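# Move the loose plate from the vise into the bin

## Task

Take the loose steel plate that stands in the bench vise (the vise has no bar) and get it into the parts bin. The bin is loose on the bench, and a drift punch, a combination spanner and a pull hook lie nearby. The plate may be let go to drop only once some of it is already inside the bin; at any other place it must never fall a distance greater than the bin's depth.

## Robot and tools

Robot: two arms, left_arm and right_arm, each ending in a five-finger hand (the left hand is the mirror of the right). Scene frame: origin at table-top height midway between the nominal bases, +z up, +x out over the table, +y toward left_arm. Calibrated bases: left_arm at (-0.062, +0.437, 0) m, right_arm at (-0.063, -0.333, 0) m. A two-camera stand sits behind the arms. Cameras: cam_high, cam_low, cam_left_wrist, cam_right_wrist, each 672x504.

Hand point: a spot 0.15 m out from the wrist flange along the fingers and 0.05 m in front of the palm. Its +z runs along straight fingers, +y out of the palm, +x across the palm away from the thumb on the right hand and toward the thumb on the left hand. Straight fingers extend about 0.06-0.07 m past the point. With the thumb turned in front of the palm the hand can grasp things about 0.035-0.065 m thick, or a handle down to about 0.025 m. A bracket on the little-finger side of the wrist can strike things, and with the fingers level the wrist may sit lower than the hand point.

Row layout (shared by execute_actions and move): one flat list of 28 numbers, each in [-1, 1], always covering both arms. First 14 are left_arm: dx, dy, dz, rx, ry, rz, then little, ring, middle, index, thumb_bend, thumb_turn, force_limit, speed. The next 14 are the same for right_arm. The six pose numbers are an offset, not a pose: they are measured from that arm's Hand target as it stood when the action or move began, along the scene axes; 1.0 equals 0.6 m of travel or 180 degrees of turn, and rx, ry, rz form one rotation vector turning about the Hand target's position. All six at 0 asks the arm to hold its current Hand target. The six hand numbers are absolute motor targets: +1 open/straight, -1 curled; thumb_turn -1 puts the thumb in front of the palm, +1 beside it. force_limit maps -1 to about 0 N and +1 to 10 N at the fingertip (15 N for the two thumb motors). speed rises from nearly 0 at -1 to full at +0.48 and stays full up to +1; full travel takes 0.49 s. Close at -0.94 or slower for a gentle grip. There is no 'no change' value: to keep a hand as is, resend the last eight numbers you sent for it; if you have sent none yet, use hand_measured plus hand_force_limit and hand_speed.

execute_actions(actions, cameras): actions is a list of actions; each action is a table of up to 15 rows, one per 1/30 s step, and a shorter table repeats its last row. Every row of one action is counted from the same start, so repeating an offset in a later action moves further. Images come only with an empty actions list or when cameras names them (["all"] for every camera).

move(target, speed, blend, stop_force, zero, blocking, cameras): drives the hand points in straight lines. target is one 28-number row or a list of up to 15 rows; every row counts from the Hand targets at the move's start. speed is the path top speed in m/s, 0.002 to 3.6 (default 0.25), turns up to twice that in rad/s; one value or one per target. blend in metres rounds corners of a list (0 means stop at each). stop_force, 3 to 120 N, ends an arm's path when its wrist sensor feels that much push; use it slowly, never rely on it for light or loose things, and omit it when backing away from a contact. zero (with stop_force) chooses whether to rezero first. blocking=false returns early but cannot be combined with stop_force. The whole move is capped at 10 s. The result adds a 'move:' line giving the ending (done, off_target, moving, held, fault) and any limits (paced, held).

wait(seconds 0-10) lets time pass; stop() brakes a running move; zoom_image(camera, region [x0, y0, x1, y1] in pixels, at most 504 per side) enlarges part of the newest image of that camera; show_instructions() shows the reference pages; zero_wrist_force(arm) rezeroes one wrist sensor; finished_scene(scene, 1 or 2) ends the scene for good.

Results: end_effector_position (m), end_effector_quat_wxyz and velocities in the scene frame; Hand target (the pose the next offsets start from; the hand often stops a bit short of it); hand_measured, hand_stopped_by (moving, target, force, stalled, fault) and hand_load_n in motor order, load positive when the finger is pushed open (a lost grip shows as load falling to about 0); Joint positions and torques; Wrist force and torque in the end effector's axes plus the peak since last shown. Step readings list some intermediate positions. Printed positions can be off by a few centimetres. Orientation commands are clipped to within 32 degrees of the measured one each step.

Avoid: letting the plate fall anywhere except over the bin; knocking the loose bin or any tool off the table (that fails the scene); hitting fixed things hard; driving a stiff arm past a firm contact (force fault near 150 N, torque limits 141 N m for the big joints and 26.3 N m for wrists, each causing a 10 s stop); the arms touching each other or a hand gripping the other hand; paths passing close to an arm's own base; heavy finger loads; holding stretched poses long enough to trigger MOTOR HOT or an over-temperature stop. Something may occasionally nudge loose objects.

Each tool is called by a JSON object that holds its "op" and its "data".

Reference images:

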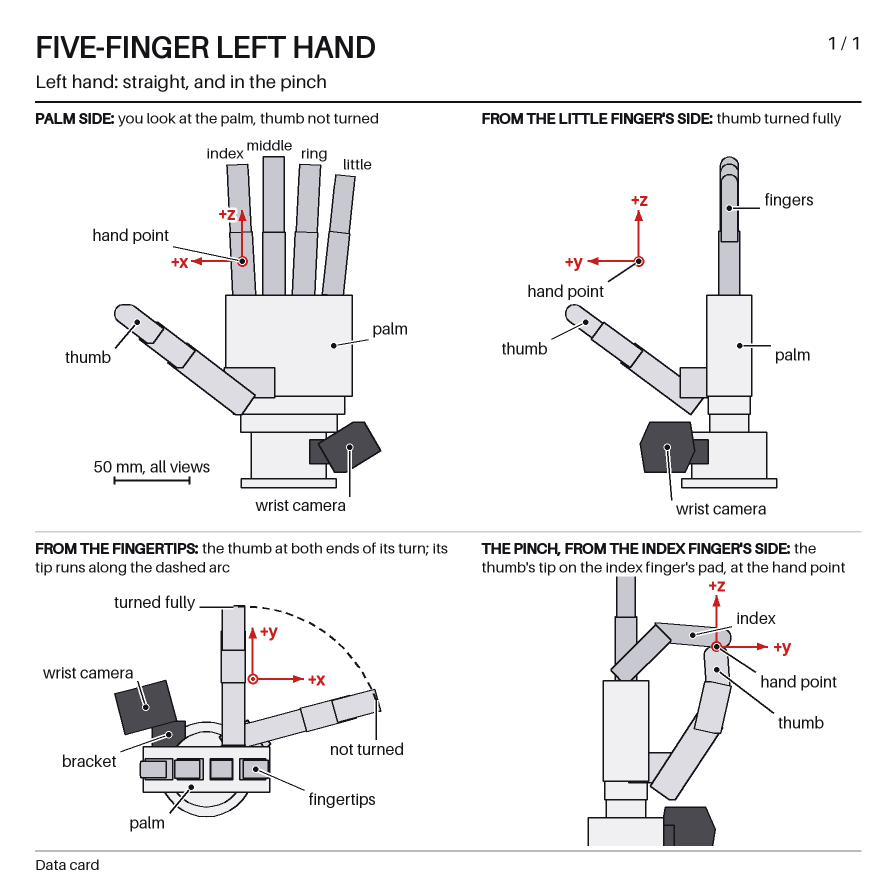

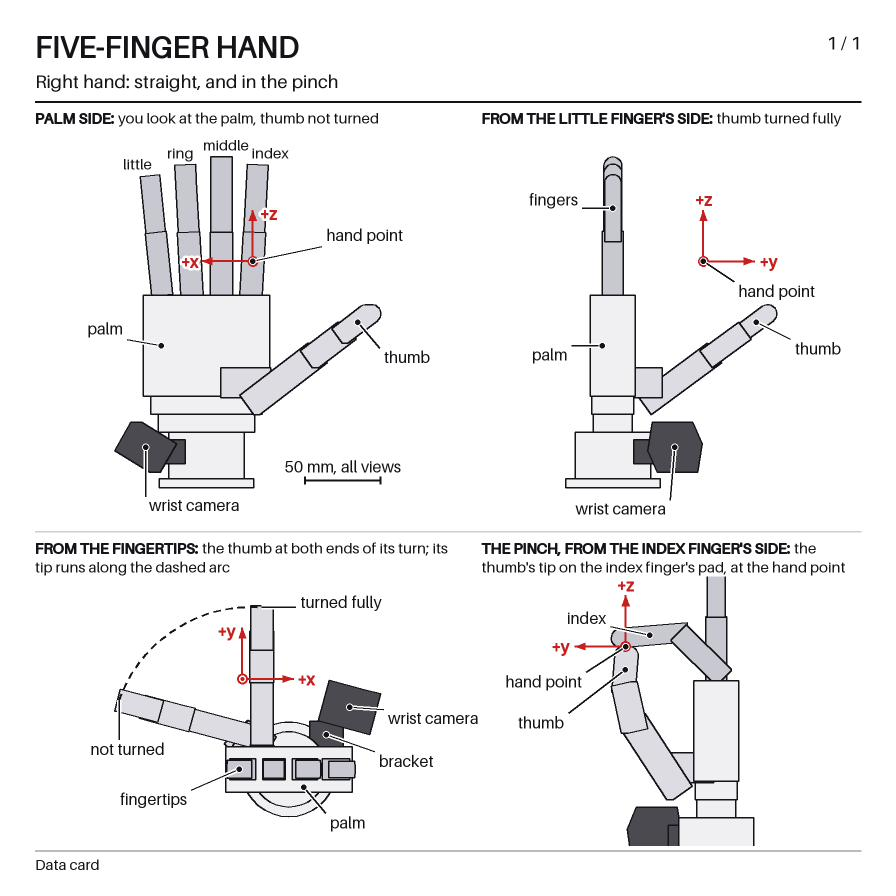

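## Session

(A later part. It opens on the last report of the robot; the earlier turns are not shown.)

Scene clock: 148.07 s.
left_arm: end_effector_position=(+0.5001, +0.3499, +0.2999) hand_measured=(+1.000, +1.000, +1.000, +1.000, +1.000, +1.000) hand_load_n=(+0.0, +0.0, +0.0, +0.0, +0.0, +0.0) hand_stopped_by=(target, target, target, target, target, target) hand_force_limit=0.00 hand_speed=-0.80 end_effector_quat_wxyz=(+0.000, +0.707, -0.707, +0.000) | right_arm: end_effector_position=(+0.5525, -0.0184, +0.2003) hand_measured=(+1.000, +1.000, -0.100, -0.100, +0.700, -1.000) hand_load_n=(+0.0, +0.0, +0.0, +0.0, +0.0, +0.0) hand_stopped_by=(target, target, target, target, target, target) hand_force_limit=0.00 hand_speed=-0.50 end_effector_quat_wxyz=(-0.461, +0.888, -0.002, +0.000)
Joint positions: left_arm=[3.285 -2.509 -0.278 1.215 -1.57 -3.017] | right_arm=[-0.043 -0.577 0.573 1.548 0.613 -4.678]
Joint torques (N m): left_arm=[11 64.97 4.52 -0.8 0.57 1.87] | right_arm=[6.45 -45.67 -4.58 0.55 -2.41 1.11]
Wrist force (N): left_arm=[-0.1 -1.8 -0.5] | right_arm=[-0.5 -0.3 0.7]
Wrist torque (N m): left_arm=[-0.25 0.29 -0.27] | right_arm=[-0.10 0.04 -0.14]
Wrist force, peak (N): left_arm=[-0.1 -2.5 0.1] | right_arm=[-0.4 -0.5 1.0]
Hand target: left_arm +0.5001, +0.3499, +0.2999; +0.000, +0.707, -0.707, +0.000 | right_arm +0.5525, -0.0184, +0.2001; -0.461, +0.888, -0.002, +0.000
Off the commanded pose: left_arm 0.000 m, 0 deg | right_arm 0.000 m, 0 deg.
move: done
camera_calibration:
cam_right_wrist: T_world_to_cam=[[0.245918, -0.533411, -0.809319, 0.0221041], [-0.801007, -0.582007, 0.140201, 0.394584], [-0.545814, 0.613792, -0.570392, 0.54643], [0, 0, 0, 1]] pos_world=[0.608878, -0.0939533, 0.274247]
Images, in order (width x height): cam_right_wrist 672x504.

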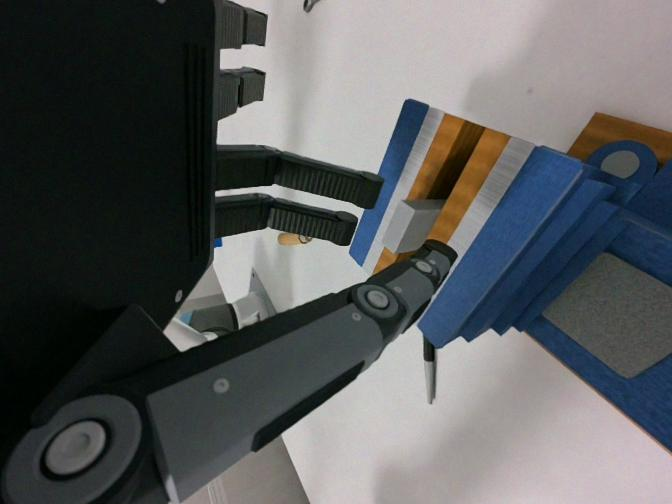

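{"op": "move", "data": {"target": [0,0,0, 0,0,0, 1,1,1,1,1,1, 0, -0.8, 0,0,-0.0255,0,0,0, 1,1,-0.1,-0.1,0.7,-1, 0, -0.5], "speed": 0.02, "stop_force": 5, "cameras": ["cam_right_wrist", "cam_high"]}}

{"op": "zoom_image", "data": {"camera": "cam_right_wrist", "region": [300, 130, 470, 300]}}

{"op": "zoom_image", "data": {"camera": "cam_high", "region": [290, 170, 410, 290]}}

Scene clock: 153.03 s.
left_arm: end_effector_position=(+0.5001, +0.3499, +0.2999) hand_measured=(+1.000, +1.000, +1.000, +1.000, +1.000, +1.000) hand_load_n=(+0.0, +0.0, +0.0, +0.0, +0.0, +0.0) hand_stopped_by=(target, target, target, target, target, target) hand_force_limit=0.00 hand_speed=-0.80 end_effector_quat_wxyz=(+0.000, +0.707, -0.707, +0.000) | right_arm: end_effector_position=(+0.5525, -0.0184, +0.1848) hand_measured=(+1.000, +1.000, -0.100, -0.100, +0.700, -1.000) hand_load_n=(+0.0, +0.0, +0.0, -0.5, +0.0, +0.0) hand_stopped_by=(target, target, target, target, target, target) hand_force_limit=0.00 hand_speed=-0.50 end_effector_quat_wxyz=(-0.461, +0.888, -0.002, +0.000)
Joint positions: left_arm=[3.285 -2.509 -0.278 1.215 -1.57 -3.017] | right_arm=[-0.043 -0.576 0.61 1.51 0.613 -4.678]
Joint torques (N m): left_arm=[10.27 64.78 5.2 -0.62 1.38 1.65] | right_arm=[2.08 -51.76 -4.58 0.75 -1.53 1.14]
Wrist force (N): left_arm=[-0.3 -1.9 -0.1] | right_arm=[-0.3 -0.3 0.5]
Wrist torque (N m): left_arm=[-0.30 0.34 -0.28] | right_arm=[-0.07 0.00 -0.12]
Wrist force, peak (N): left_arm=[-0.3 -2.5 0.0] | right_arm=[-0.5 -0.1 0.9]
Hand target: left_arm +0.5001, +0.3499, +0.2999; +0.000, +0.707, -0.707, +0.000 | right_arm +0.5525, -0.0184, +0.1848; -0.461, +0.888, -0.002, +0.000
Off the commanded pose: left_arm 0.000 m, 0 deg | right_arm 0.000 m, 0 deg.
move: done
camera_calibration:
cam_right_wrist: T_world_to_cam=[[0.245881, -0.533491, -0.809277, 0.00956391], [-0.800996, -0.581998, 0.140299, 0.396726], [-0.545846, 0.613731, -0.570427, 0.537612], [0, 0, 0, 1]] pos_world=[0.608878, -0.0939528, 0.258748]
Images, in order (width x height): cam_high 672x504, cam_right_wrist 672x504.

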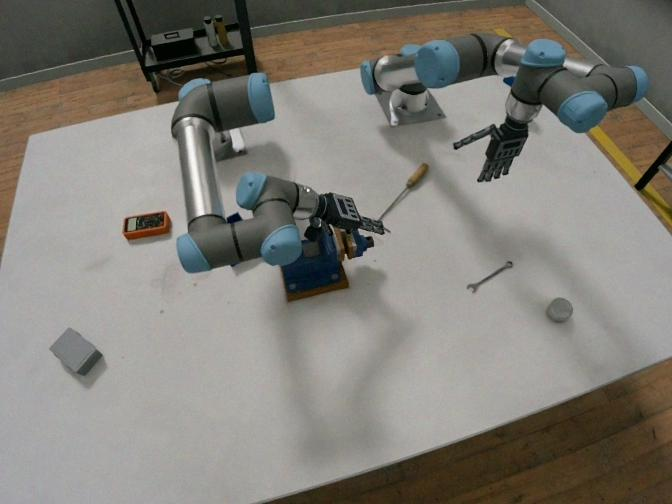

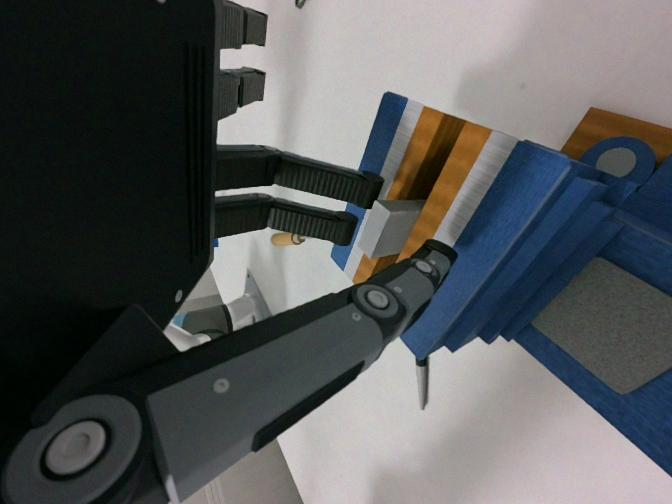

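Scaled by 2.965 from the camera's 672x504 image, which has a finer 960x720 frame.

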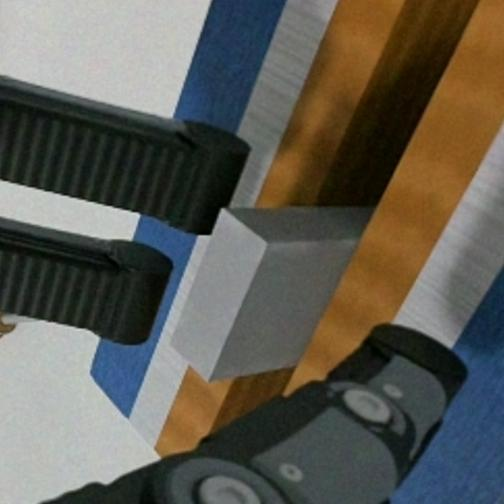

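Scaled by 4.200 from the camera's 672x504 image, which has a finer 960x720 frame.

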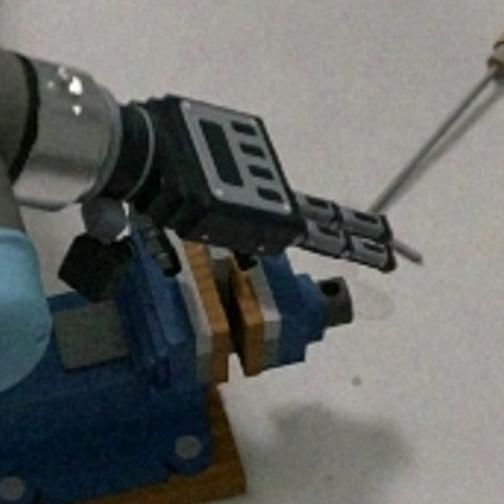

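{"op": "move", "data": {"target": [0,0,0, 0,0,0, 1,1,1,1,1,1, 0, -0.8, 0,0,0,0,0,0, 1,1,-0.4,-0.4,0.1,-1, -0.4, -0.92], "cameras": ["cam_right_wrist"]}}

{"op": "zoom_image", "data": {"camera": "cam_right_wrist", "region": [300, 130, 470, 300]}}

Scene clock: 160.87 s.
left_arm: end_effector_position=(+0.5001, +0.3499, +0.2999) hand_measured=(+1.000, +1.000, +1.000, +1.000, +1.000, +1.000) hand_load_n=(+0.0, +0.0, +0.0, +0.0, +0.0, +0.0) hand_stopped_by=(target, target, target, target, target, target) hand_force_limit=0.00 hand_speed=-0.80 end_effector_quat_wxyz=(+0.000, +0.707, -0.707, +0.000) | right_arm: end_effector_position=(+0.5525, -0.0184, +0.1848) hand_measured=(+1.000, +1.000, -0.158, -0.400, +0.314, -1.000) hand_load_n=(+0.0, +0.0, +3.0, +1.0, +4.0, +0.0) hand_stopped_by=(target, target, force, target, force, target) hand_force_limit=-0.40 hand_speed=-0.92 end_effector_quat_wxyz=(-0.461, +0.888, -0.002, +0.000)
Joint positions: left_arm=[3.285 -2.509 -0.278 1.215 -1.57 -3.017] | right_arm=[-0.043 -0.576 0.61 1.51 0.613 -4.678]
Joint torques (N m): left_arm=[10.01 64.01 5.69 -0.7 1.7 1.83] | right_arm=[-8.59 -63.81 -10.8 3.68 1.27 1.06]
Wrist force (N): left_arm=[0.1 -1.9 -0.2] | right_arm=[0.1 -0.5 2.9]
Wrist torque (N m): left_arm=[-0.27 0.28 -0.26] | right_arm=[-0.02 -0.05 -0.13]
Wrist force, peak (N): left_arm=[-0.2 -2.6 -0.5] | right_arm=[0.3 -0.9 3.3]
Hand target: left_arm +0.5001, +0.3499, +0.2999; +0.000, +0.707, -0.707, +0.000 | right_arm +0.5525, -0.0184, +0.1848; -0.461, +0.888, -0.002, +0.000
Off the commanded pose: left_arm 0.000 m, 0 deg | right_arm 0.000 m, 0 deg.
move: done
camera_calibration:
cam_right_wrist: T_world_to_cam=[[0.245946, -0.533445, -0.809288, 0.00953123], [-0.800976, -0.582041, 0.140234, 0.396726], [-0.545846, 0.61373, -0.570427, 0.537612], [0, 0, 0, 1]] pos_world=[0.608878, -0.0939531, 0.258747]
Images, in order (width x height): cam_right_wrist 672x504.

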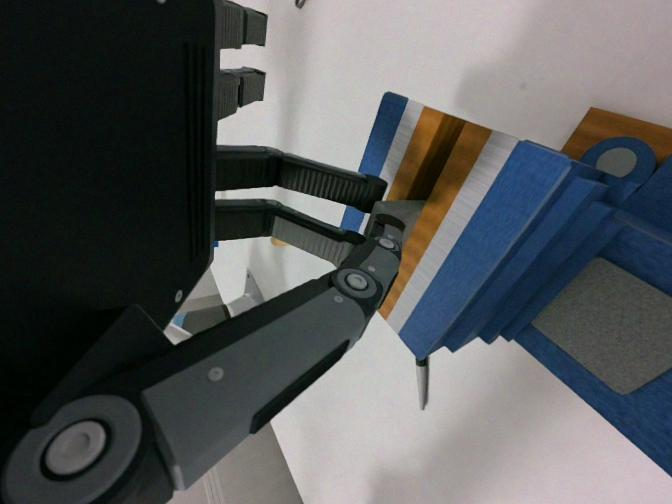

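Scaled by 2.965 from the camera's 672x504 image, which has a finer 960x720 frame.

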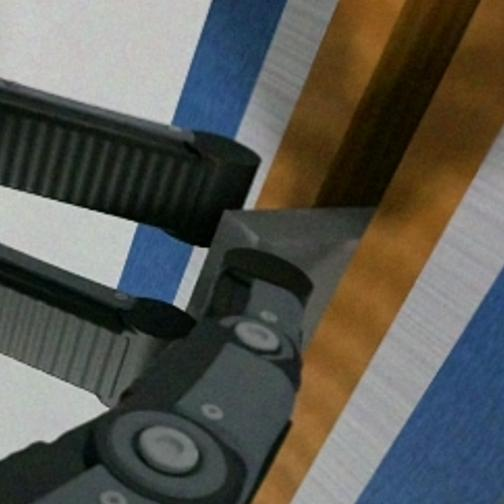

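{"op": "move", "data": {"target": [[0,0,0, 0,0,0, 1,1,1,1,1,1, 0, -0.8, 0,0,0,0,0,0, 1,1,-0.05,-0.05,0.6,-1, -0.4, -0.6],[0,0,0, 0,0,0, 1,1,1,1,1,1, 0, -0.8, 0.0045,0,0,0,0,0, 1,1,-0.05,-0.05,0.6,-1, -0.4, -0.6],[0,0,0, 0,0,0, 1,1,1,1,1,1, 0, -0.8, 0.0045,0,0,0,0,0, 1,1,-0.35,-0.35,0.6,-1, -0.5, -0.92]], "cameras": ["cam_right_wrist"]}}

{"op": "zoom_image", "data": {"camera": "cam_right_wrist", "region": [300, 130, 470, 300]}}

Scene clock: 174.30 s.
left_arm: end_effector_position=(+0.5001, +0.3499, +0.2999) hand_measured=(+1.000, +1.000, +1.000, +1.000, +1.000, +1.000) hand_load_n=(+0.0, +0.0, +0.0, +0.0, +0.0, +0.0) hand_stopped_by=(target, target, target, target, target, target) hand_force_limit=0.00 hand_speed=-0.80 end_effector_quat_wxyz=(+0.000, +0.707, -0.707, +0.000) | right_arm: end_effector_position=(+0.5552, -0.0184, +0.1848) hand_measured=(+1.000, +1.000, -0.160, -0.350, +0.600, -1.000) hand_load_n=(+0.0, +0.0, +4.0, +0.0, +0.0, +0.0) hand_stopped_by=(target, target, force, target, target, target) hand_force_limit=-0.50 hand_speed=-0.92 end_effector_quat_wxyz=(-0.461, +0.888, -0.002, +0.000)
Joint positions: left_arm=[3.285 -2.509 -0.278 1.215 -1.57 -3.017] | right_arm=[-0.043 -0.565 0.589 1.52 0.613 -4.678]
Joint torques (N m): left_arm=[9.78 64.03 5.56 -0.9 1.72 1.81] | right_arm=[-6.16 -49.36 -31.1 3.79 -3.78 -1.39]
Wrist force (N): left_arm=[-0.1 -2.1 -0.2] | right_arm=[-0.1 -0.3 3.6]
Wrist torque (N m): left_arm=[-0.32 0.31 -0.26] | right_arm=[0.01 -0.08 -0.11]
Wrist force, peak (N): left_arm=[-0.2 -2.5 -0.2] | right_arm=[-0.2 -0.6 3.9]
Hand target: left_arm +0.5001, +0.3499, +0.2999; +0.000, +0.707, -0.707, +0.000 | right_arm +0.5552, -0.0184, +0.1848; -0.461, +0.888, -0.002, +0.000
Off the commanded pose: left_arm 0.000 m, 0 deg | right_arm 0.000 m, 0 deg.
move: done
camera_calibration:
cam_right_wrist: T_world_to_cam=[[0.245918, -0.533411, -0.809319, 0.00887106], [-0.801007, -0.582007, 0.140201, 0.399], [-0.545814, 0.613792, -0.570392, 0.539117], [0, 0, 0, 1]] pos_world=[0.611678, -0.0939533, 0.258747]
Images, in order (width x height): cam_right_wrist 672x504.

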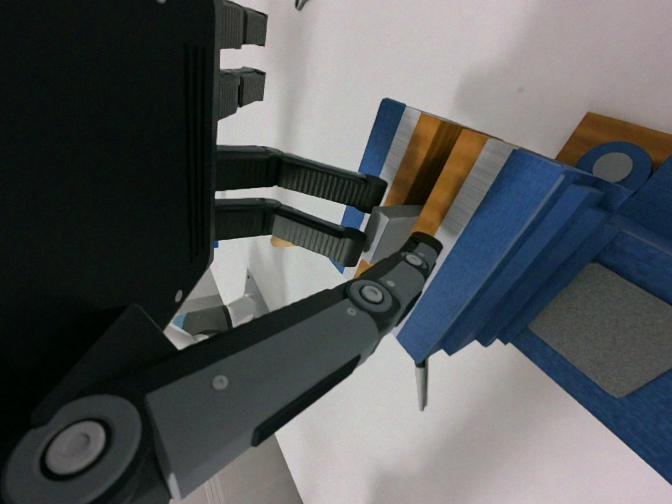

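Scaled by 2.965 from the camera's 672x504 image, which has a finer 960x720 frame.

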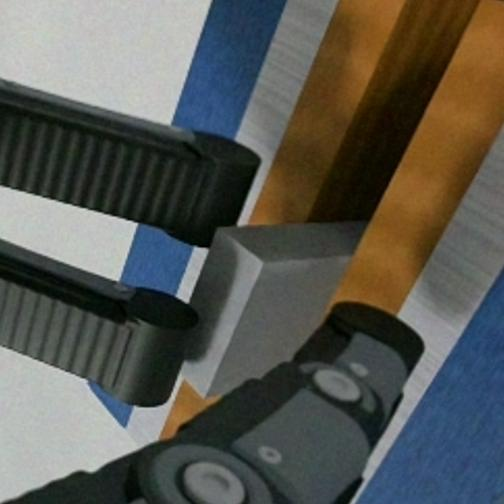

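{"op": "move", "data": {"target": [[0,0,0, 0,0,0, 1,1,1,1,1,1, 0, -0.8, 0,0,0,0,0,0, 1,1,-0.1,-0.1,0.6,-1, -0.5, -0.6]]}}

{"op": "move", "data": {"target": [[0,0,0, 0,0,0, 1,1,1,1,1,1, 0, -0.8, 0,0,-0.0215,0,0,0, 1,1,-0.1,-0.1,0.6,-1, -0.5, -0.6]], "speed": 0.015, "stop_force": 4, "cameras": ["cam_right_wrist"]}}

{"op": "zoom_image", "data": {"camera": "cam_right_wrist", "region": [300, 130, 470, 300]}}

Scene clock: 185.37 s.
left_arm: end_effector_position=(+0.5001, +0.3499, +0.2999) hand_measured=(+1.000, +1.000, +1.000, +1.000, +1.000, +1.000) hand_load_n=(+0.0, +0.0, +0.0, +0.0, +0.0, +0.0) hand_stopped_by=(target, target, target, target, target, target) hand_force_limit=0.00 hand_speed=-0.80 end_effector_quat_wxyz=(+0.000, +0.707, -0.707, +0.000) | right_arm: end_effector_position=(+0.5552, -0.0184, +0.1848) hand_measured=(+1.000, +1.000, -0.100, -0.100, +0.600, -1.000) hand_load_n=(+0.0, +0.0, +0.0, +0.0, +0.0, +0.0) hand_stopped_by=(target, target, target, target, target, target) hand_force_limit=-0.50 hand_speed=-0.60 end_effector_quat_wxyz=(-0.461, +0.888, -0.002, +0.000)
Joint positions: left_arm=[3.285 -2.509 -0.278 1.215 -1.57 -3.017] | right_arm=[-0.043 -0.565 0.589 1.52 0.613 -4.678]
Joint torques (N m): left_arm=[8.11 64.99 5.72 -0.73 1.68 1.84] | right_arm=[5.18 -62.91 -29.18 2.54 -2.93 -1.38]
Wrist force (N): left_arm=[-0.1 -1.8 -0.4] | right_arm=[-0.2 -0.3 0.7]
Wrist torque (N m): left_arm=[-0.26 0.30 -0.27] | right_arm=[-0.09 -0.02 -0.12]
Wrist force, peak (N): left_arm=[0.0 -2.6 -0.2] | right_arm=[-0.4 -0.5 4.1]
Hand target: left_arm +0.5001, +0.3499, +0.2999; +0.000, +0.707, -0.707, +0.000 | right_arm +0.5552, -0.0184, +0.1848; -0.461, +0.888, -0.002, +0.000
Off the commanded pose: left_arm 0.000 m, 0 deg | right_arm 0.000 m, 0 deg.
move: done

Scene clock: 187.23 s.
left_arm: end_effector_position=(+0.5001, +0.3499, +0.2999) hand_measured=(+1.000, +1.000, +1.000, +1.000, +1.000, +1.000) hand_load_n=(+0.0, +0.0, +0.0, +0.0, +0.0, +0.0) hand_stopped_by=(target, target, target, target, target, target) hand_force_limit=0.00 hand_speed=-0.80 end_effector_quat_wxyz=(+0.000, +0.707, -0.707, +0.000) | right_arm: end_effector_position=(+0.5552, -0.0183, +0.1734) hand_measured=(+1.000, +1.000, -0.100, -0.100, +0.600, -1.000) hand_load_n=(+0.0, +0.0, -1.0, +0.0, +0.0, +0.0) hand_stopped_by=(target, target, target, target, target, target) hand_force_limit=-0.50 hand_speed=-0.60 end_effector_quat_wxyz=(-0.461, +0.888, -0.002, +0.000)
Joint positions: left_arm=[3.285 -2.509 -0.278 1.215 -1.57 -3.017] | right_arm=[-0.043 -0.563 0.614 1.493 0.613 -4.678]
Joint torques (N m): left_arm=[7.93 64.61 6.01 -0.84 1.79 1.78] | right_arm=[5.01 -58.93 -29.6 3.43 0.25 -1.21]
Wrist force (N): left_arm=[-0.1 -2.1 -0.4] | right_arm=[-0.4 -4.7 -1.5]
Wrist torque (N m): left_arm=[-0.30 0.30 -0.26] | right_arm=[-0.07 0.07 -0.22]
Wrist force, peak (N): left_arm=[-0.4 -2.5 -0.2] | right_arm=[0.6 -9.2 -4.4]
Hand target: left_arm +0.5001, +0.3499, +0.2999; +0.000, +0.707, -0.707, +0.000 | right_arm +0.5552, -0.0184, +0.1734; -0.461, +0.888, -0.001, +0.000 (not the last commanded pose)
Off the commanded pose: left_arm 0.000 m, 0 deg | right_arm 0.001 m, 0 deg.
move: contact (right_arm)
camera_calibration:
cam_right_wrist: T_world_to_cam=[[0.24591, -0.533445, -0.809299, -0.000358579], [-0.800939, -0.582076, 0.140303, 0.400525], [-0.545917, 0.613697, -0.570395, 0.53267], [0, 0, 0, 1]] pos_world=[0.611678, -0.0939531, 0.247348]
Images, in order (width x height): cam_right_wrist 672x504.

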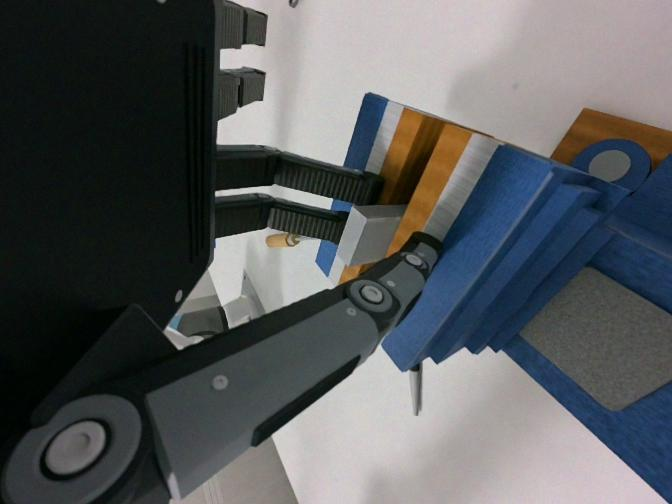

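Scaled by 2.965 from the camera's 672x504 image, which has a finer 960x720 frame.

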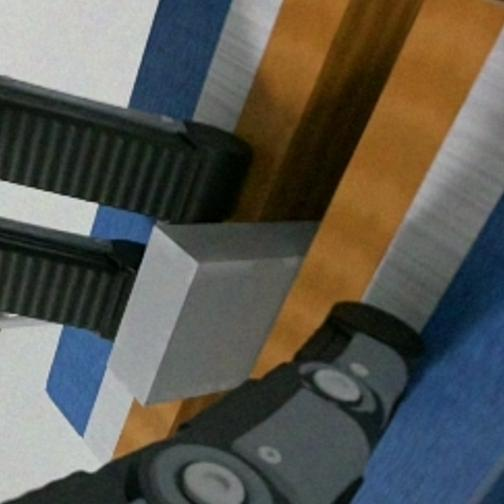

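{"op": "move", "data": {"target": [[0,0,0, 0,0,0, 1,1,1,1,1,1, 0, -0.8, 0,0,0.0045,0,0,0, 1,1,-0.1,-0.1,0.6,-1, -0.5, -0.6],[0,0,0, 0,0,0, 1,1,1,1,1,1, 0, -0.8, -0.0062,0.0065,0.0045,0,0,0, 1,1,-0.1,-0.1,0.6,-1, -0.5, -0.6],[0,0,0, 0,0,0, 1,1,1,1,1,1, 0, -0.8, -0.0062,0.0065,0.0045,0,0,0, 1,1,-0.35,-0.35,0.6,-1, -0.5, -0.92]], "speed": 0.05, "cameras": ["cam_right_wrist"]}}

{"op": "zoom_image", "data": {"camera": "cam_right_wrist", "region": [300, 130, 470, 300]}}

Scene clock: 197.30 s.
left_arm: end_effector_position=(+0.5001, +0.3499, +0.2999) hand_measured=(+1.000, +1.000, +1.000, +1.000, +1.000, +1.000) hand_load_n=(+0.0, +0.0, +0.0, +0.0, +0.0, -0.5) hand_stopped_by=(target, target, target, target, target, target) hand_force_limit=0.00 hand_speed=-0.80 end_effector_quat_wxyz=(+0.000, +0.707, -0.707, +0.000) | right_arm: end_effector_position=(+0.5515, -0.0144, +0.1761) hand_measured=(+1.000, +1.000, -0.210, -0.262, +0.600, -1.000) hand_load_n=(+0.0, +0.0, +1.5, +3.5, +0.0, +0.0) hand_stopped_by=(target, target, force, force, target, target) hand_force_limit=-0.50 hand_speed=-0.92 end_effector_quat_wxyz=(-0.461, +0.888, -0.001, +0.000)
Joint positions: left_arm=[3.285 -2.509 -0.278 1.215 -1.57 -3.017] | right_arm=[-0.037 -0.575 0.628 1.482 0.614 -4.668]
Joint torques (N m): left_arm=[7.41 64.96 7.41 -0.96 1.84 1.56] | right_arm=[2.44 -69.1 -4.89 1.16 0.98 1.08]
Wrist force (N): left_arm=[-0.2 -2.2 0.1] | right_arm=[0.1 -1.5 4.7]
Wrist torque (N m): left_arm=[-0.34 0.33 -0.26] | right_arm=[-0.09 -0.04 -0.12]
Wrist force, peak (N): left_arm=[0.0 -2.5 -0.2] | right_arm=[-0.2 -5.3 -1.3]
Hand target: left_arm +0.5001, +0.3499, +0.2999; +0.000, +0.707, -0.707, +0.000 | right_arm +0.5515, -0.0145, +0.1761; -0.461, +0.888, -0.001, +0.000
Off the commanded pose: left_arm 0.000 m, 0 deg | right_arm 0.000 m, 0 deg.
move: done
camera_calibration:
cam_right_wrist: T_world_to_cam=[[0.24591, -0.533445, -0.809299, 0.00484142], [-0.800939, -0.582076, 0.140303, 0.399373], [-0.545917, 0.613697, -0.570395, 0.529742], [0, 0, 0, 1]] pos_world=[0.607878, -0.0900531, 0.250048]
Images, in order (width x height): cam_right_wrist 672x504.

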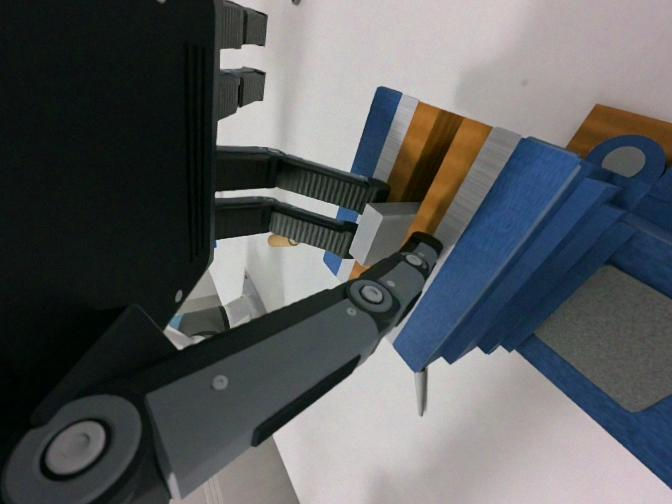

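Scaled by 2.965 from the camera's 672x504 image, which has a finer 960x720 frame.

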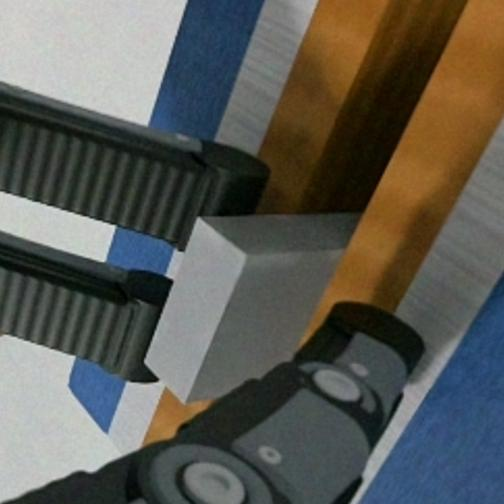

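{"op": "move", "data": {"target": [0,0,0, 0,0,0, 1,1,1,1,1,1, 0, -0.8, 0,0,0,0,0,0, 1,1,-0.35,-0.35,0.0,-1, -0.3, -0.92], "cameras": ["cam_right_wrist"]}}

{"op": "zoom_image", "data": {"camera": "cam_right_wrist", "region": [300, 130, 470, 300]}}

Scene clock: 203.13 s.
left_arm: end_effector_position=(+0.5001, +0.3499, +0.2999) hand_measured=(+1.000, +1.000, +1.000, +1.000, +1.000, +1.000) hand_load_n=(+0.0, +0.0, +0.0, +0.0, +0.0, +0.0) hand_stopped_by=(target, target, target, target, target, target) hand_force_limit=0.00 hand_speed=-0.80 end_effector_quat_wxyz=(+0.000, +0.707, -0.707, +0.000) | right_arm: end_effector_position=(+0.5515, -0.0145, +0.1761) hand_measured=(+1.000, +1.000, -0.210, -0.262, +0.398, -1.000) hand_load_n=(+0.0, +0.0, +2.5, +4.0, +5.5, +0.0) hand_stopped_by=(target, target, force, force, force, target) hand_force_limit=-0.30 hand_speed=-0.92 end_effector_quat_wxyz=(-0.461, +0.888, -0.002, +0.000)
Joint positions: left_arm=[3.285 -2.509 -0.278 1.215 -1.57 -3.017] | right_arm=[-0.037 -0.575 0.628 1.482 0.614 -4.668]
Joint torques (N m): left_arm=[7.06 65.03 6.38 -0.86 1.72 1.77] | right_arm=[-10.24 -69.13 -9.71 3.6 -0.28 0.67]
Wrist force (N): left_arm=[-0.4 -1.9 -0.2] | right_arm=[-0.5 0.4 3.3]
Wrist torque (N m): left_arm=[-0.29 0.35 -0.28] | right_arm=[0.01 0.00 -0.09]
Wrist force, peak (N): left_arm=[-0.5 -2.5 0.0] | right_arm=[0.2 -1.1 5.0]
Hand target: left_arm +0.5001, +0.3499, +0.2999; +0.000, +0.707, -0.707, +0.000 | right_arm +0.5515, -0.0145, +0.1761; -0.461, +0.888, -0.001, +0.000
Off the commanded pose: left_arm 0.000 m, 0 deg | right_arm 0.000 m, 0 deg.
move: done
camera_calibration:
cam_right_wrist: T_world_to_cam=[[0.24591, -0.533445, -0.809299, 0.00484142], [-0.800939, -0.582076, 0.140303, 0.399373], [-0.545917, 0.613697, -0.570395, 0.529742], [0, 0, 0, 1]] pos_world=[0.607878, -0.0900531, 0.250048]
Images, in order (width x height): cam_right_wrist 672x504.

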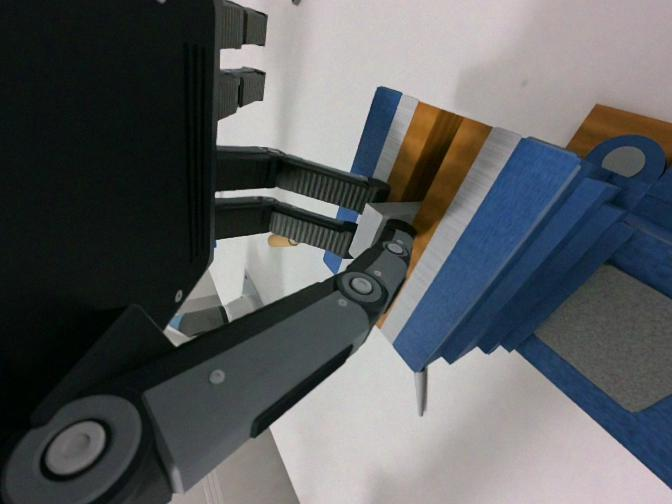

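Scaled by 2.965 from the camera's 672x504 image, which has a finer 960x720 frame.

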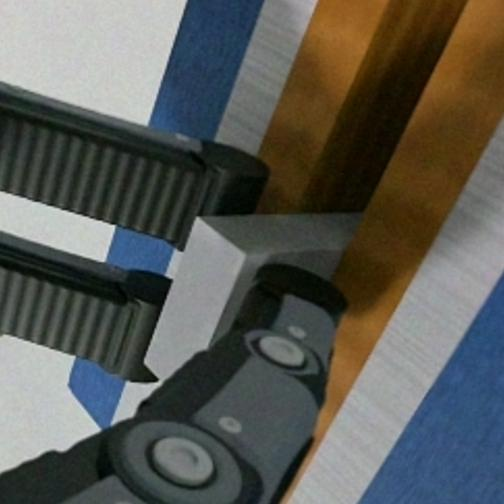

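{"op": "move", "data": {"target": [0,0,0, 0,0,0, 1,1,1,1,1,1, 0, -0.8, 0,0,0,0,0,0, 1,1,-0.45,-0.45,-0.1,-1, 0.1, -0.94]}}

{"op": "move", "data": {"target": [0,0,0, 0,0,0, 1,1,1,1,1,1, 0, -0.8, 0,0,0.02,0,0,0, 1,1,-0.45,-0.45,-0.1,-1, 0.1, -0.94], "speed": 0.01, "stop_force": 7, "cameras": ["cam_right_wrist"]}}

{"op": "zoom_image", "data": {"camera": "cam_right_wrist", "region": [300, 130, 470, 300]}}

Scene clock: 205.57 s.
left_arm: end_effector_position=(+0.5001, +0.3499, +0.2999) hand_measured=(+1.000, +1.000, +1.000, +1.000, +1.000, +1.000) hand_load_n=(+0.0, +0.0, +0.0, +0.0, -0.5, +0.0) hand_stopped_by=(target, target, target, target, target, target) hand_force_limit=0.00 hand_speed=-0.80 end_effector_quat_wxyz=(+0.000, +0.707, -0.707, +0.000) | right_arm: end_effector_position=(+0.5515, -0.0145, +0.1761) hand_measured=(+1.000, +1.000, -0.220, -0.266, +0.392, -1.000) hand_load_n=(+0.0, +0.0, +7.5, +5.5, +8.0, +0.5) hand_stopped_by=(target, target, force, force, force, target) hand_force_limit=0.10 hand_speed=-0.94 end_effector_quat_wxyz=(-0.461, +0.888, -0.002, +0.000)
Joint positions: left_arm=[3.285 -2.509 -0.278 1.215 -1.57 -3.017] | right_arm=[-0.037 -0.575 0.628 1.482 0.614 -4.668]
Joint torques (N m): left_arm=[7.22 64.09 6.86 -1.03 1.86 1.78] | right_arm=[-4.71 -69.28 -12.07 3.64 -0.62 0.56]
Wrist force (N): left_arm=[-0.2 -2.0 -0.2] | right_arm=[0.0 -0.2 4.9]
Wrist torque (N m): left_arm=[-0.30 0.33 -0.28] | right_arm=[-0.02 -0.08 -0.09]
Wrist force, peak (N): left_arm=[0.1 -2.3 -0.4] | right_arm=[0.4 0.1 6.0]
Hand target: left_arm +0.5001, +0.3499, +0.2999; +0.000, +0.707, -0.707, +0.000 | right_arm +0.5515, -0.0145, +0.1761; -0.461, +0.888, -0.001, +0.000
Off the commanded pose: left_arm 0.000 m, 0 deg | right_arm 0.000 m, 0 deg.
move: done

Scene clock: 207.73 s.
left_arm: end_effector_position=(+0.5001, +0.3499, +0.2999) hand_measured=(+1.000, +1.000, +1.000, +1.000, +1.000, +1.000) hand_load_n=(+0.0, +0.0, +0.0, +0.0, +0.0, +0.0) hand_stopped_by=(target, target, target, target, target, target) hand_force_limit=0.00 hand_speed=-0.80 end_effector_quat_wxyz=(+0.000, +0.707, -0.707, +0.000) | right_arm: end_effector_position=(+0.5515, -0.0145, +0.1881) hand_measured=(+1.000, +1.000, -0.220, -0.266, +0.392, -1.000) hand_load_n=(+0.0, +0.0, +7.0, +5.0, +8.0, +0.5) hand_stopped_by=(target, target, force, force, force, target) hand_force_limit=0.10 hand_speed=-0.94 end_effector_quat_wxyz=(-0.461, +0.888, -0.001, +0.000)
Joint positions: left_arm=[3.285 -2.509 -0.278 1.215 -1.57 -3.017] | right_arm=[-0.037 -0.577 0.602 1.511 0.614 -4.668]
Joint torques (N m): left_arm=[7.33 64.56 7.4 -0.85 1.73 1.77] | right_arm=[-1.06 -62.49 -32.01 4.03 -2.3 -1.14]
Wrist force (N): left_arm=[-0.2 -2.1 -0.2] | right_arm=[-0.4 0.8 2.4]
Wrist torque (N m): left_arm=[-0.31 0.33 -0.26] | right_arm=[-0.03 0.02 -0.11]
Wrist force, peak (N): left_arm=[-0.1 -2.5 0.1] | right_arm=[-0.2 0.5 5.3]
Hand target: left_arm +0.5001, +0.3499, +0.2999; +0.000, +0.707, -0.707, +0.000 | right_arm +0.5515, -0.0145, +0.1881; -0.461, +0.888, -0.001, +0.000
Off the commanded pose: left_arm 0.000 m, 0 deg | right_arm 0.000 m, 0 deg.
move: done
camera_calibration:
cam_right_wrist: T_world_to_cam=[[0.245975, -0.533399, -0.809309, 0.0145203], [-0.800918, -0.582119, 0.140238, 0.39769], [-0.545918, 0.613696, -0.570396, 0.536587], [0, 0, 0, 1]] pos_world=[0.607878, -0.0900534, 0.262047]
Images, in order (width x height): cam_right_wrist 672x504.

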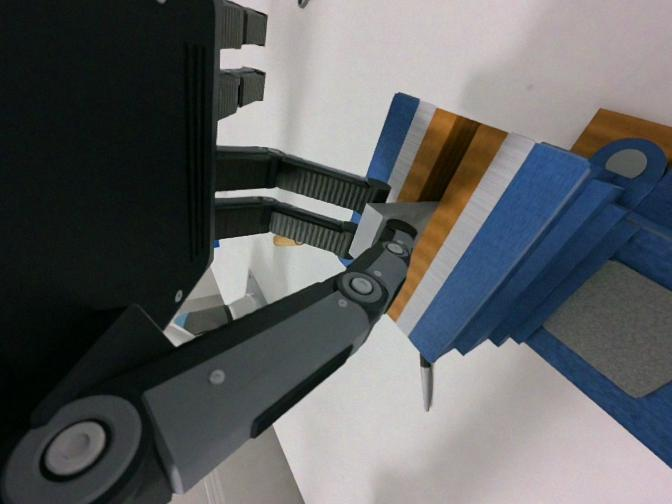

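Scaled by 2.965 from the camera's 672x504 image, which has a finer 960x720 frame.

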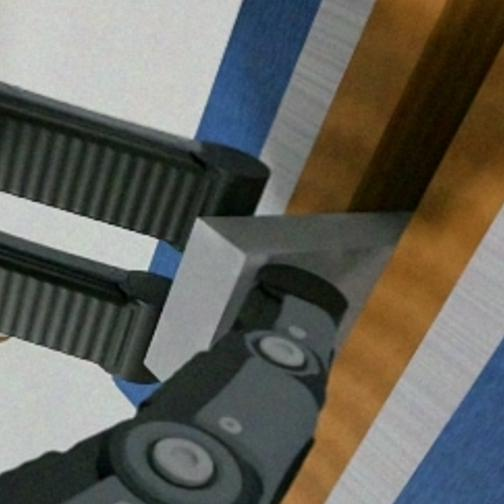

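{"op": "move", "data": {"target": [0,0,0, 0,0,0, 1,1,1,1,1,1, 0, -0.8, 0,0,0.09,0,0,0, 1,1,-0.45,-0.45,-0.1,-1, 0.1, -0.94], "speed": 0.04, "stop_force": 8, "cameras": ["cam_right_wrist","cam_high"]}}

{"op": "zoom_image", "data": {"camera": "cam_high", "region": [200, 170, 410, 310]}}

Scene clock: 211.80 s.
left_arm: end_effector_position=(+0.5001, +0.3499, +0.2999) hand_measured=(+1.000, +1.000, +1.000, +1.000, +1.000, +1.000) hand_load_n=(+0.0, +0.0, +0.0, -0.5, +0.5, +0.0) hand_stopped_by=(target, target, target, target, target, target) hand_force_limit=0.00 hand_speed=-0.80 end_effector_quat_wxyz=(+0.000, +0.707, -0.707, +0.000) | right_arm: end_effector_position=(+0.5515, -0.0145, +0.2421) hand_measured=(+1.000, +1.000, -0.220, -0.266, +0.392, -1.000) hand_load_n=(+0.0, -0.5, +7.5, +3.5, +8.0, -0.5) hand_stopped_by=(target, target, force, force, force, target) hand_force_limit=0.10 hand_speed=-0.94 end_effector_quat_wxyz=(-0.461, +0.888, -0.002, +0.000)
Joint positions: left_arm=[3.285 -2.509 -0.278 1.215 -1.57 -3.017] | right_arm=[-0.037 -0.564 0.439 1.661 0.614 -4.668]
Joint torques (N m): left_arm=[5.58 64.47 6.7 -0.96 1.79 1.75] | right_arm=[5.94 -45.84 -31.12 3.92 0.77 -1.53]
Wrist force (N): left_arm=[-0.2 -2.1 -0.2] | right_arm=[-0.3 1.3 1.5]
Wrist torque (N m): left_arm=[-0.32 0.33 -0.27] | right_arm=[-0.03 0.00 -0.04]
Wrist force, peak (N): left_arm=[-0.3 -2.6 -0.3] | right_arm=[-0.5 1.3 2.9]
Hand target: left_arm +0.5001, +0.3499, +0.2999; +0.000, +0.707, -0.707, +0.000 | right_arm +0.5515, -0.0145, +0.2421; -0.461, +0.888, -0.001, +0.000
Off the commanded pose: left_arm 0.000 m, 0 deg | right_arm 0.000 m, 0 deg.
move: done
camera_calibration:
cam_right_wrist: T_world_to_cam=[[0.24591, -0.533445, -0.809299, 0.0582551], [-0.800939, -0.582076, 0.140303, 0.390113], [-0.545917, 0.613697, -0.570395, 0.567388], [0, 0, 0, 1]] pos_world=[0.607878, -0.0900531, 0.316048]
Images, in order (width x height): cam_high 672x504, cam_right_wrist 672x504.

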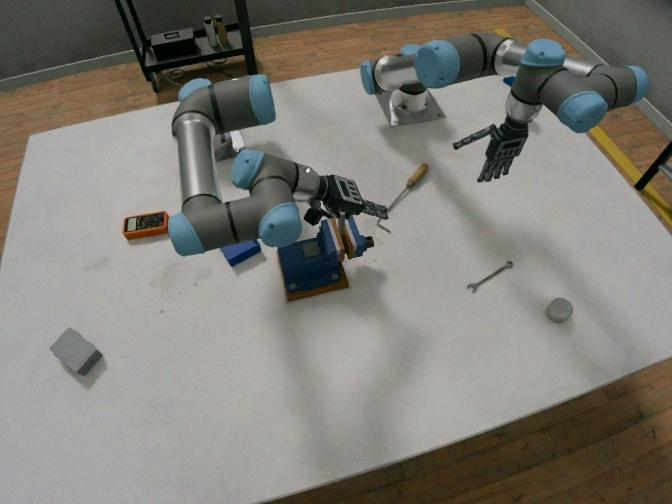

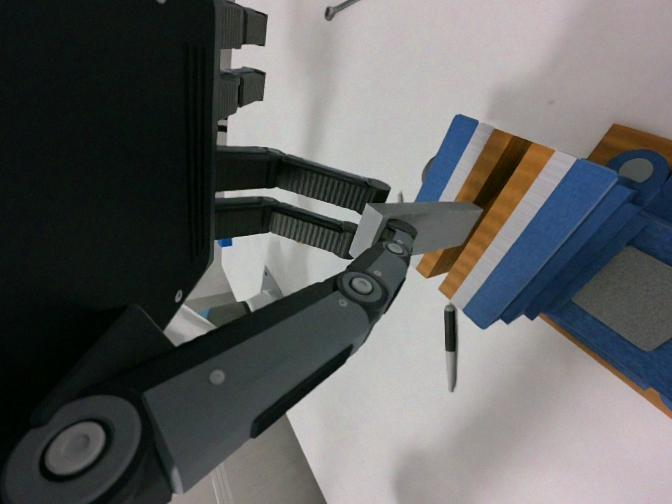

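Scaled by 2.400 from the camera's 672x504 image, which has a finer 960x720 frame.

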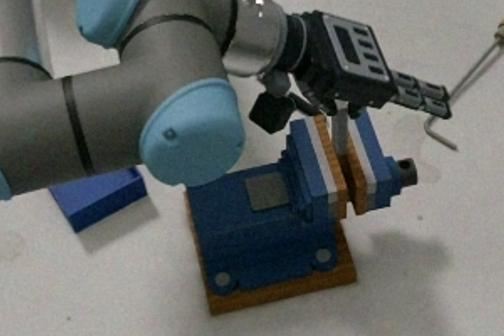

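{"op": "move", "data": {"target": [[0,0,0, 0,0,0, 1,1,1,1,1,1, 0, -0.8, 0,0,0.13,0,0,0, 1,1,-0.45,-0.45,-0.1,-1, 0.1, -0.94],[0,0,0, 0,0,0, 1,1,1,1,1,1, 0, -0.8, -0.25,-0.49,0.06,0,0,-0.4, 1,1,-0.45,-0.45,-0.1,-1, 0.1, -0.94]], "speed": [0.12, 0.2], "blend": 0.02, "cameras": ["all"]}}

Scene clock: 227.90 s.
left_arm: end_effector_position=(+0.5001, +0.3499, +0.2999) hand_measured=(+1.000, +1.000, +1.000, +1.000, +1.000, +1.000) hand_load_n=(+0.0, +0.0, +0.0, +0.0, +0.0, +0.0) hand_stopped_by=(target, target, target, target, target, target) hand_force_limit=0.00 hand_speed=-0.80 end_effector_quat_wxyz=(+0.000, +0.707, -0.707, +0.000) | right_arm: end_effector_position=(+0.4016, -0.3083, +0.2781) hand_measured=(+1.000, +1.000, -0.220, -0.266, +0.392, -1.000) hand_load_n=(+0.0, -0.5, +7.5, +4.0, +8.5, +0.0) hand_stopped_by=(target, target, force, force, force, target) hand_force_limit=0.10 hand_speed=-0.94 end_effector_quat_wxyz=(-0.373, +0.717, -0.523, +0.271)
Joint positions: left_arm=[3.285 -2.509 -0.278 1.215 -1.57 -3.017] | right_arm=[-0.674 -1.628 1.758 0.735 0.858 -3.794]
Joint torques (N m): left_arm=[5.65 64.19 6 -0.82 1.79 1.91] | right_arm=[-10.11 -30.82 -6.3 -0.49 1.48 1.39]
Wrist force (N): left_arm=[-0.2 -2.0 -0.2] | right_arm=[-0.4 1.0 1.3]
Wrist torque (N m): left_arm=[-0.31 0.32 -0.27] | right_arm=[-0.04 0.02 -0.11]
Wrist force, peak (N): left_arm=[-0.3 -2.6 -0.1] | right_arm=[-0.4 1.8 1.8]
Hand target: left_arm +0.5001, +0.3499, +0.2999; +0.000, +0.707, -0.707, +0.000 | right_arm +0.4015, -0.3085, +0.2781; -0.373, +0.717, -0.523, +0.271
Off the commanded pose: left_arm 0.000 m, 0 deg | right_arm 0.000 m, 0 deg.
move: done
camera_calibration:
cam_left_wrist: T_world_to_cam=[[0.976259, -0.216036, 0.0157067, -0.419131], [-0.196027, -0.850334, 0.488371, 0.255787], [-0.0921497, -0.479855, -0.872495, 0.58909], [0, 0, 0, 1]] pos_world=[0.513606, 0.409635, 0.395642]
cam_right_wrist: T_world_to_cam=[[-0.431183, -0.398905, -0.809294, 0.280852], [-0.801323, 0.58155, 0.140287, 0.452935], [0.414684, 0.708995, -0.570406, 0.33011], [0, 0, 0, 1]] pos_world=[0.347154, -0.385417, 0.352048]

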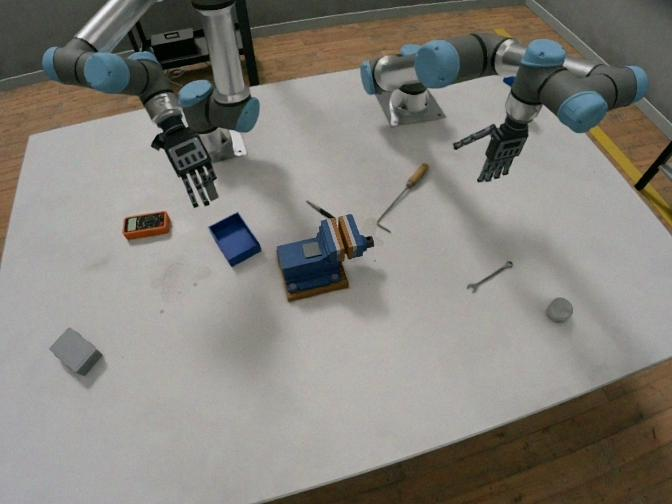

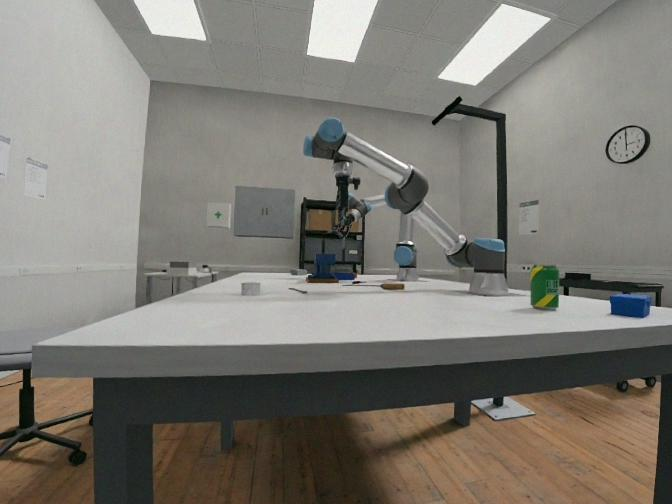

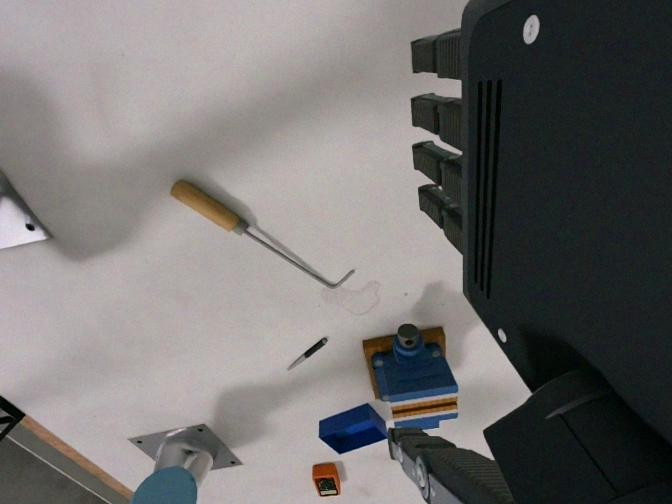

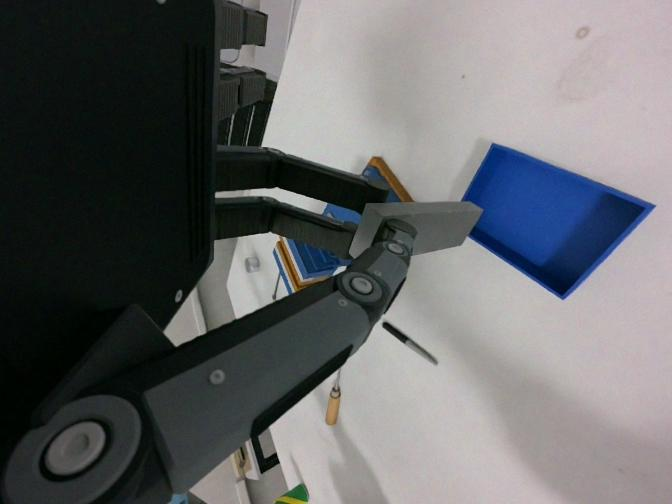

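{"op": "move", "data": {"target": [0,0,0, 0,0,0, 1,1,1,1,1,1, 0, -0.8, 0.0175,0.032,-0.197,0,0,0, 1,1,-0.45,-0.45,-0.1,-1, 0.1, -0.94], "speed": 0.15, "cameras": ["cam_right_wrist","cam_high"]}}

{"op": "zoom_image", "data": {"camera": "cam_high", "region": [150, 130, 310, 290]}}

Scene clock: 237.10 s.
left_arm: end_effector_position=(+0.5001, +0.3499, +0.2999) hand_measured=(+1.000, +1.000, +1.000, +1.000, +1.000, +1.000) hand_load_n=(+0.0, +0.0, +0.0, +0.0, +0.0, +0.0) hand_stopped_by=(target, target, target, target, target, target) hand_force_limit=0.00 hand_speed=-0.80 end_effector_quat_wxyz=(+0.000, +0.707, -0.707, +0.000) | right_arm: end_effector_position=(+0.4120, -0.2893, +0.1600) hand_measured=(+1.000, +1.000, -0.220, -0.266, +0.392, -1.000) hand_load_n=(+0.0, +0.0, +7.0, +4.0, +8.0, +0.0) hand_stopped_by=(target, target, force, force, force, target) hand_force_limit=0.10 hand_speed=-0.94 end_effector_quat_wxyz=(-0.373, +0.717, -0.523, +0.271)
Joint positions: left_arm=[3.285 -2.509 -0.278 1.215 -1.57 -3.017] | right_arm=[-0.6 -1.538 1.975 0.382 0.907 -3.722]
Joint torques (N m): left_arm=[5.3 63.23 6.68 -1.12 1.86 1.98] | right_arm=[6.39 -9.18 -4.53 -0.42 1.38 1.49]
Wrist force (N): left_arm=[-0.5 -2.0 -0.2] | right_arm=[0.3 1.7 1.5]
Wrist torque (N m): left_arm=[-0.30 0.37 -0.28] | right_arm=[0.05 -0.11 -0.06]
Wrist force, peak (N): left_arm=[0.0 -2.6 -0.1] | right_arm=[0.0 2.0 2.3]
Hand target: left_arm +0.5001, +0.3499, +0.2999; +0.000, +0.707, -0.707, +0.000 | right_arm +0.4120, -0.2893, +0.1599; -0.373, +0.717, -0.523, +0.271
Off the commanded pose: left_arm 0.000 m, 0 deg | right_arm 0.000 m, 0 deg.
move: done
camera_calibration:
cam_right_wrist: T_world_to_cam=[[-0.431308, -0.39872, -0.809318, 0.197453], [-0.80111, 0.581845, 0.140282, 0.466681], [0.414964, 0.708857, -0.570374, 0.244773], [0, 0, 0, 1]] pos_world=[0.357455, -0.366316, 0.233947]
Images, in order (width x height): cam_high 672x504, cam_right_wrist 672x504.

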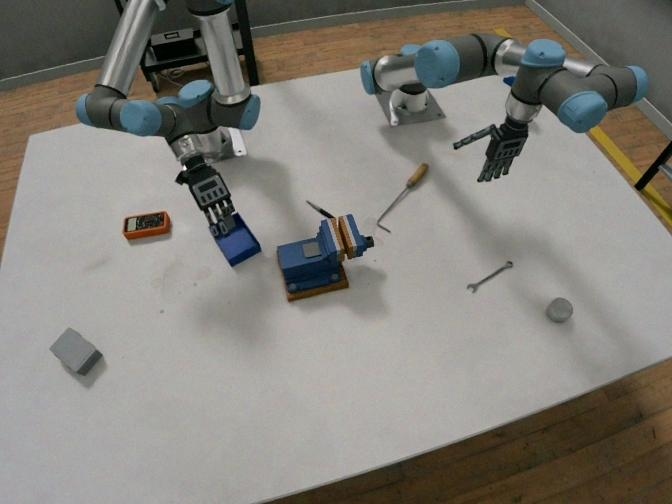

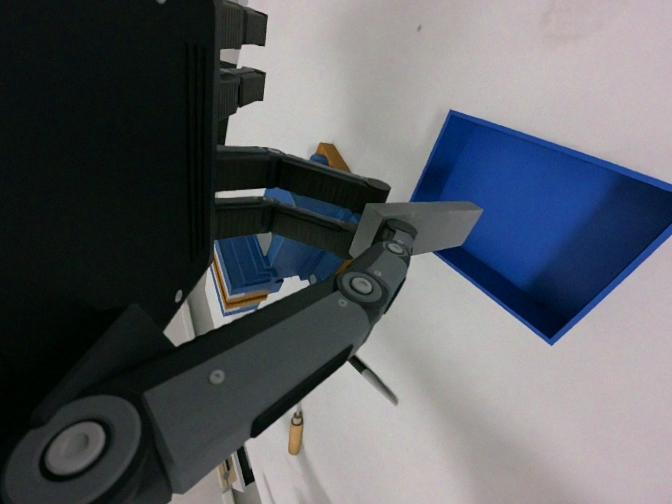

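Scaled by 3.150 from the camera's 672x504 image, which has a finer 960x720 frame.

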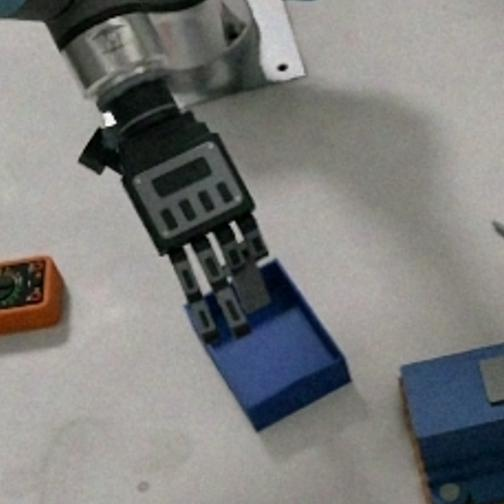

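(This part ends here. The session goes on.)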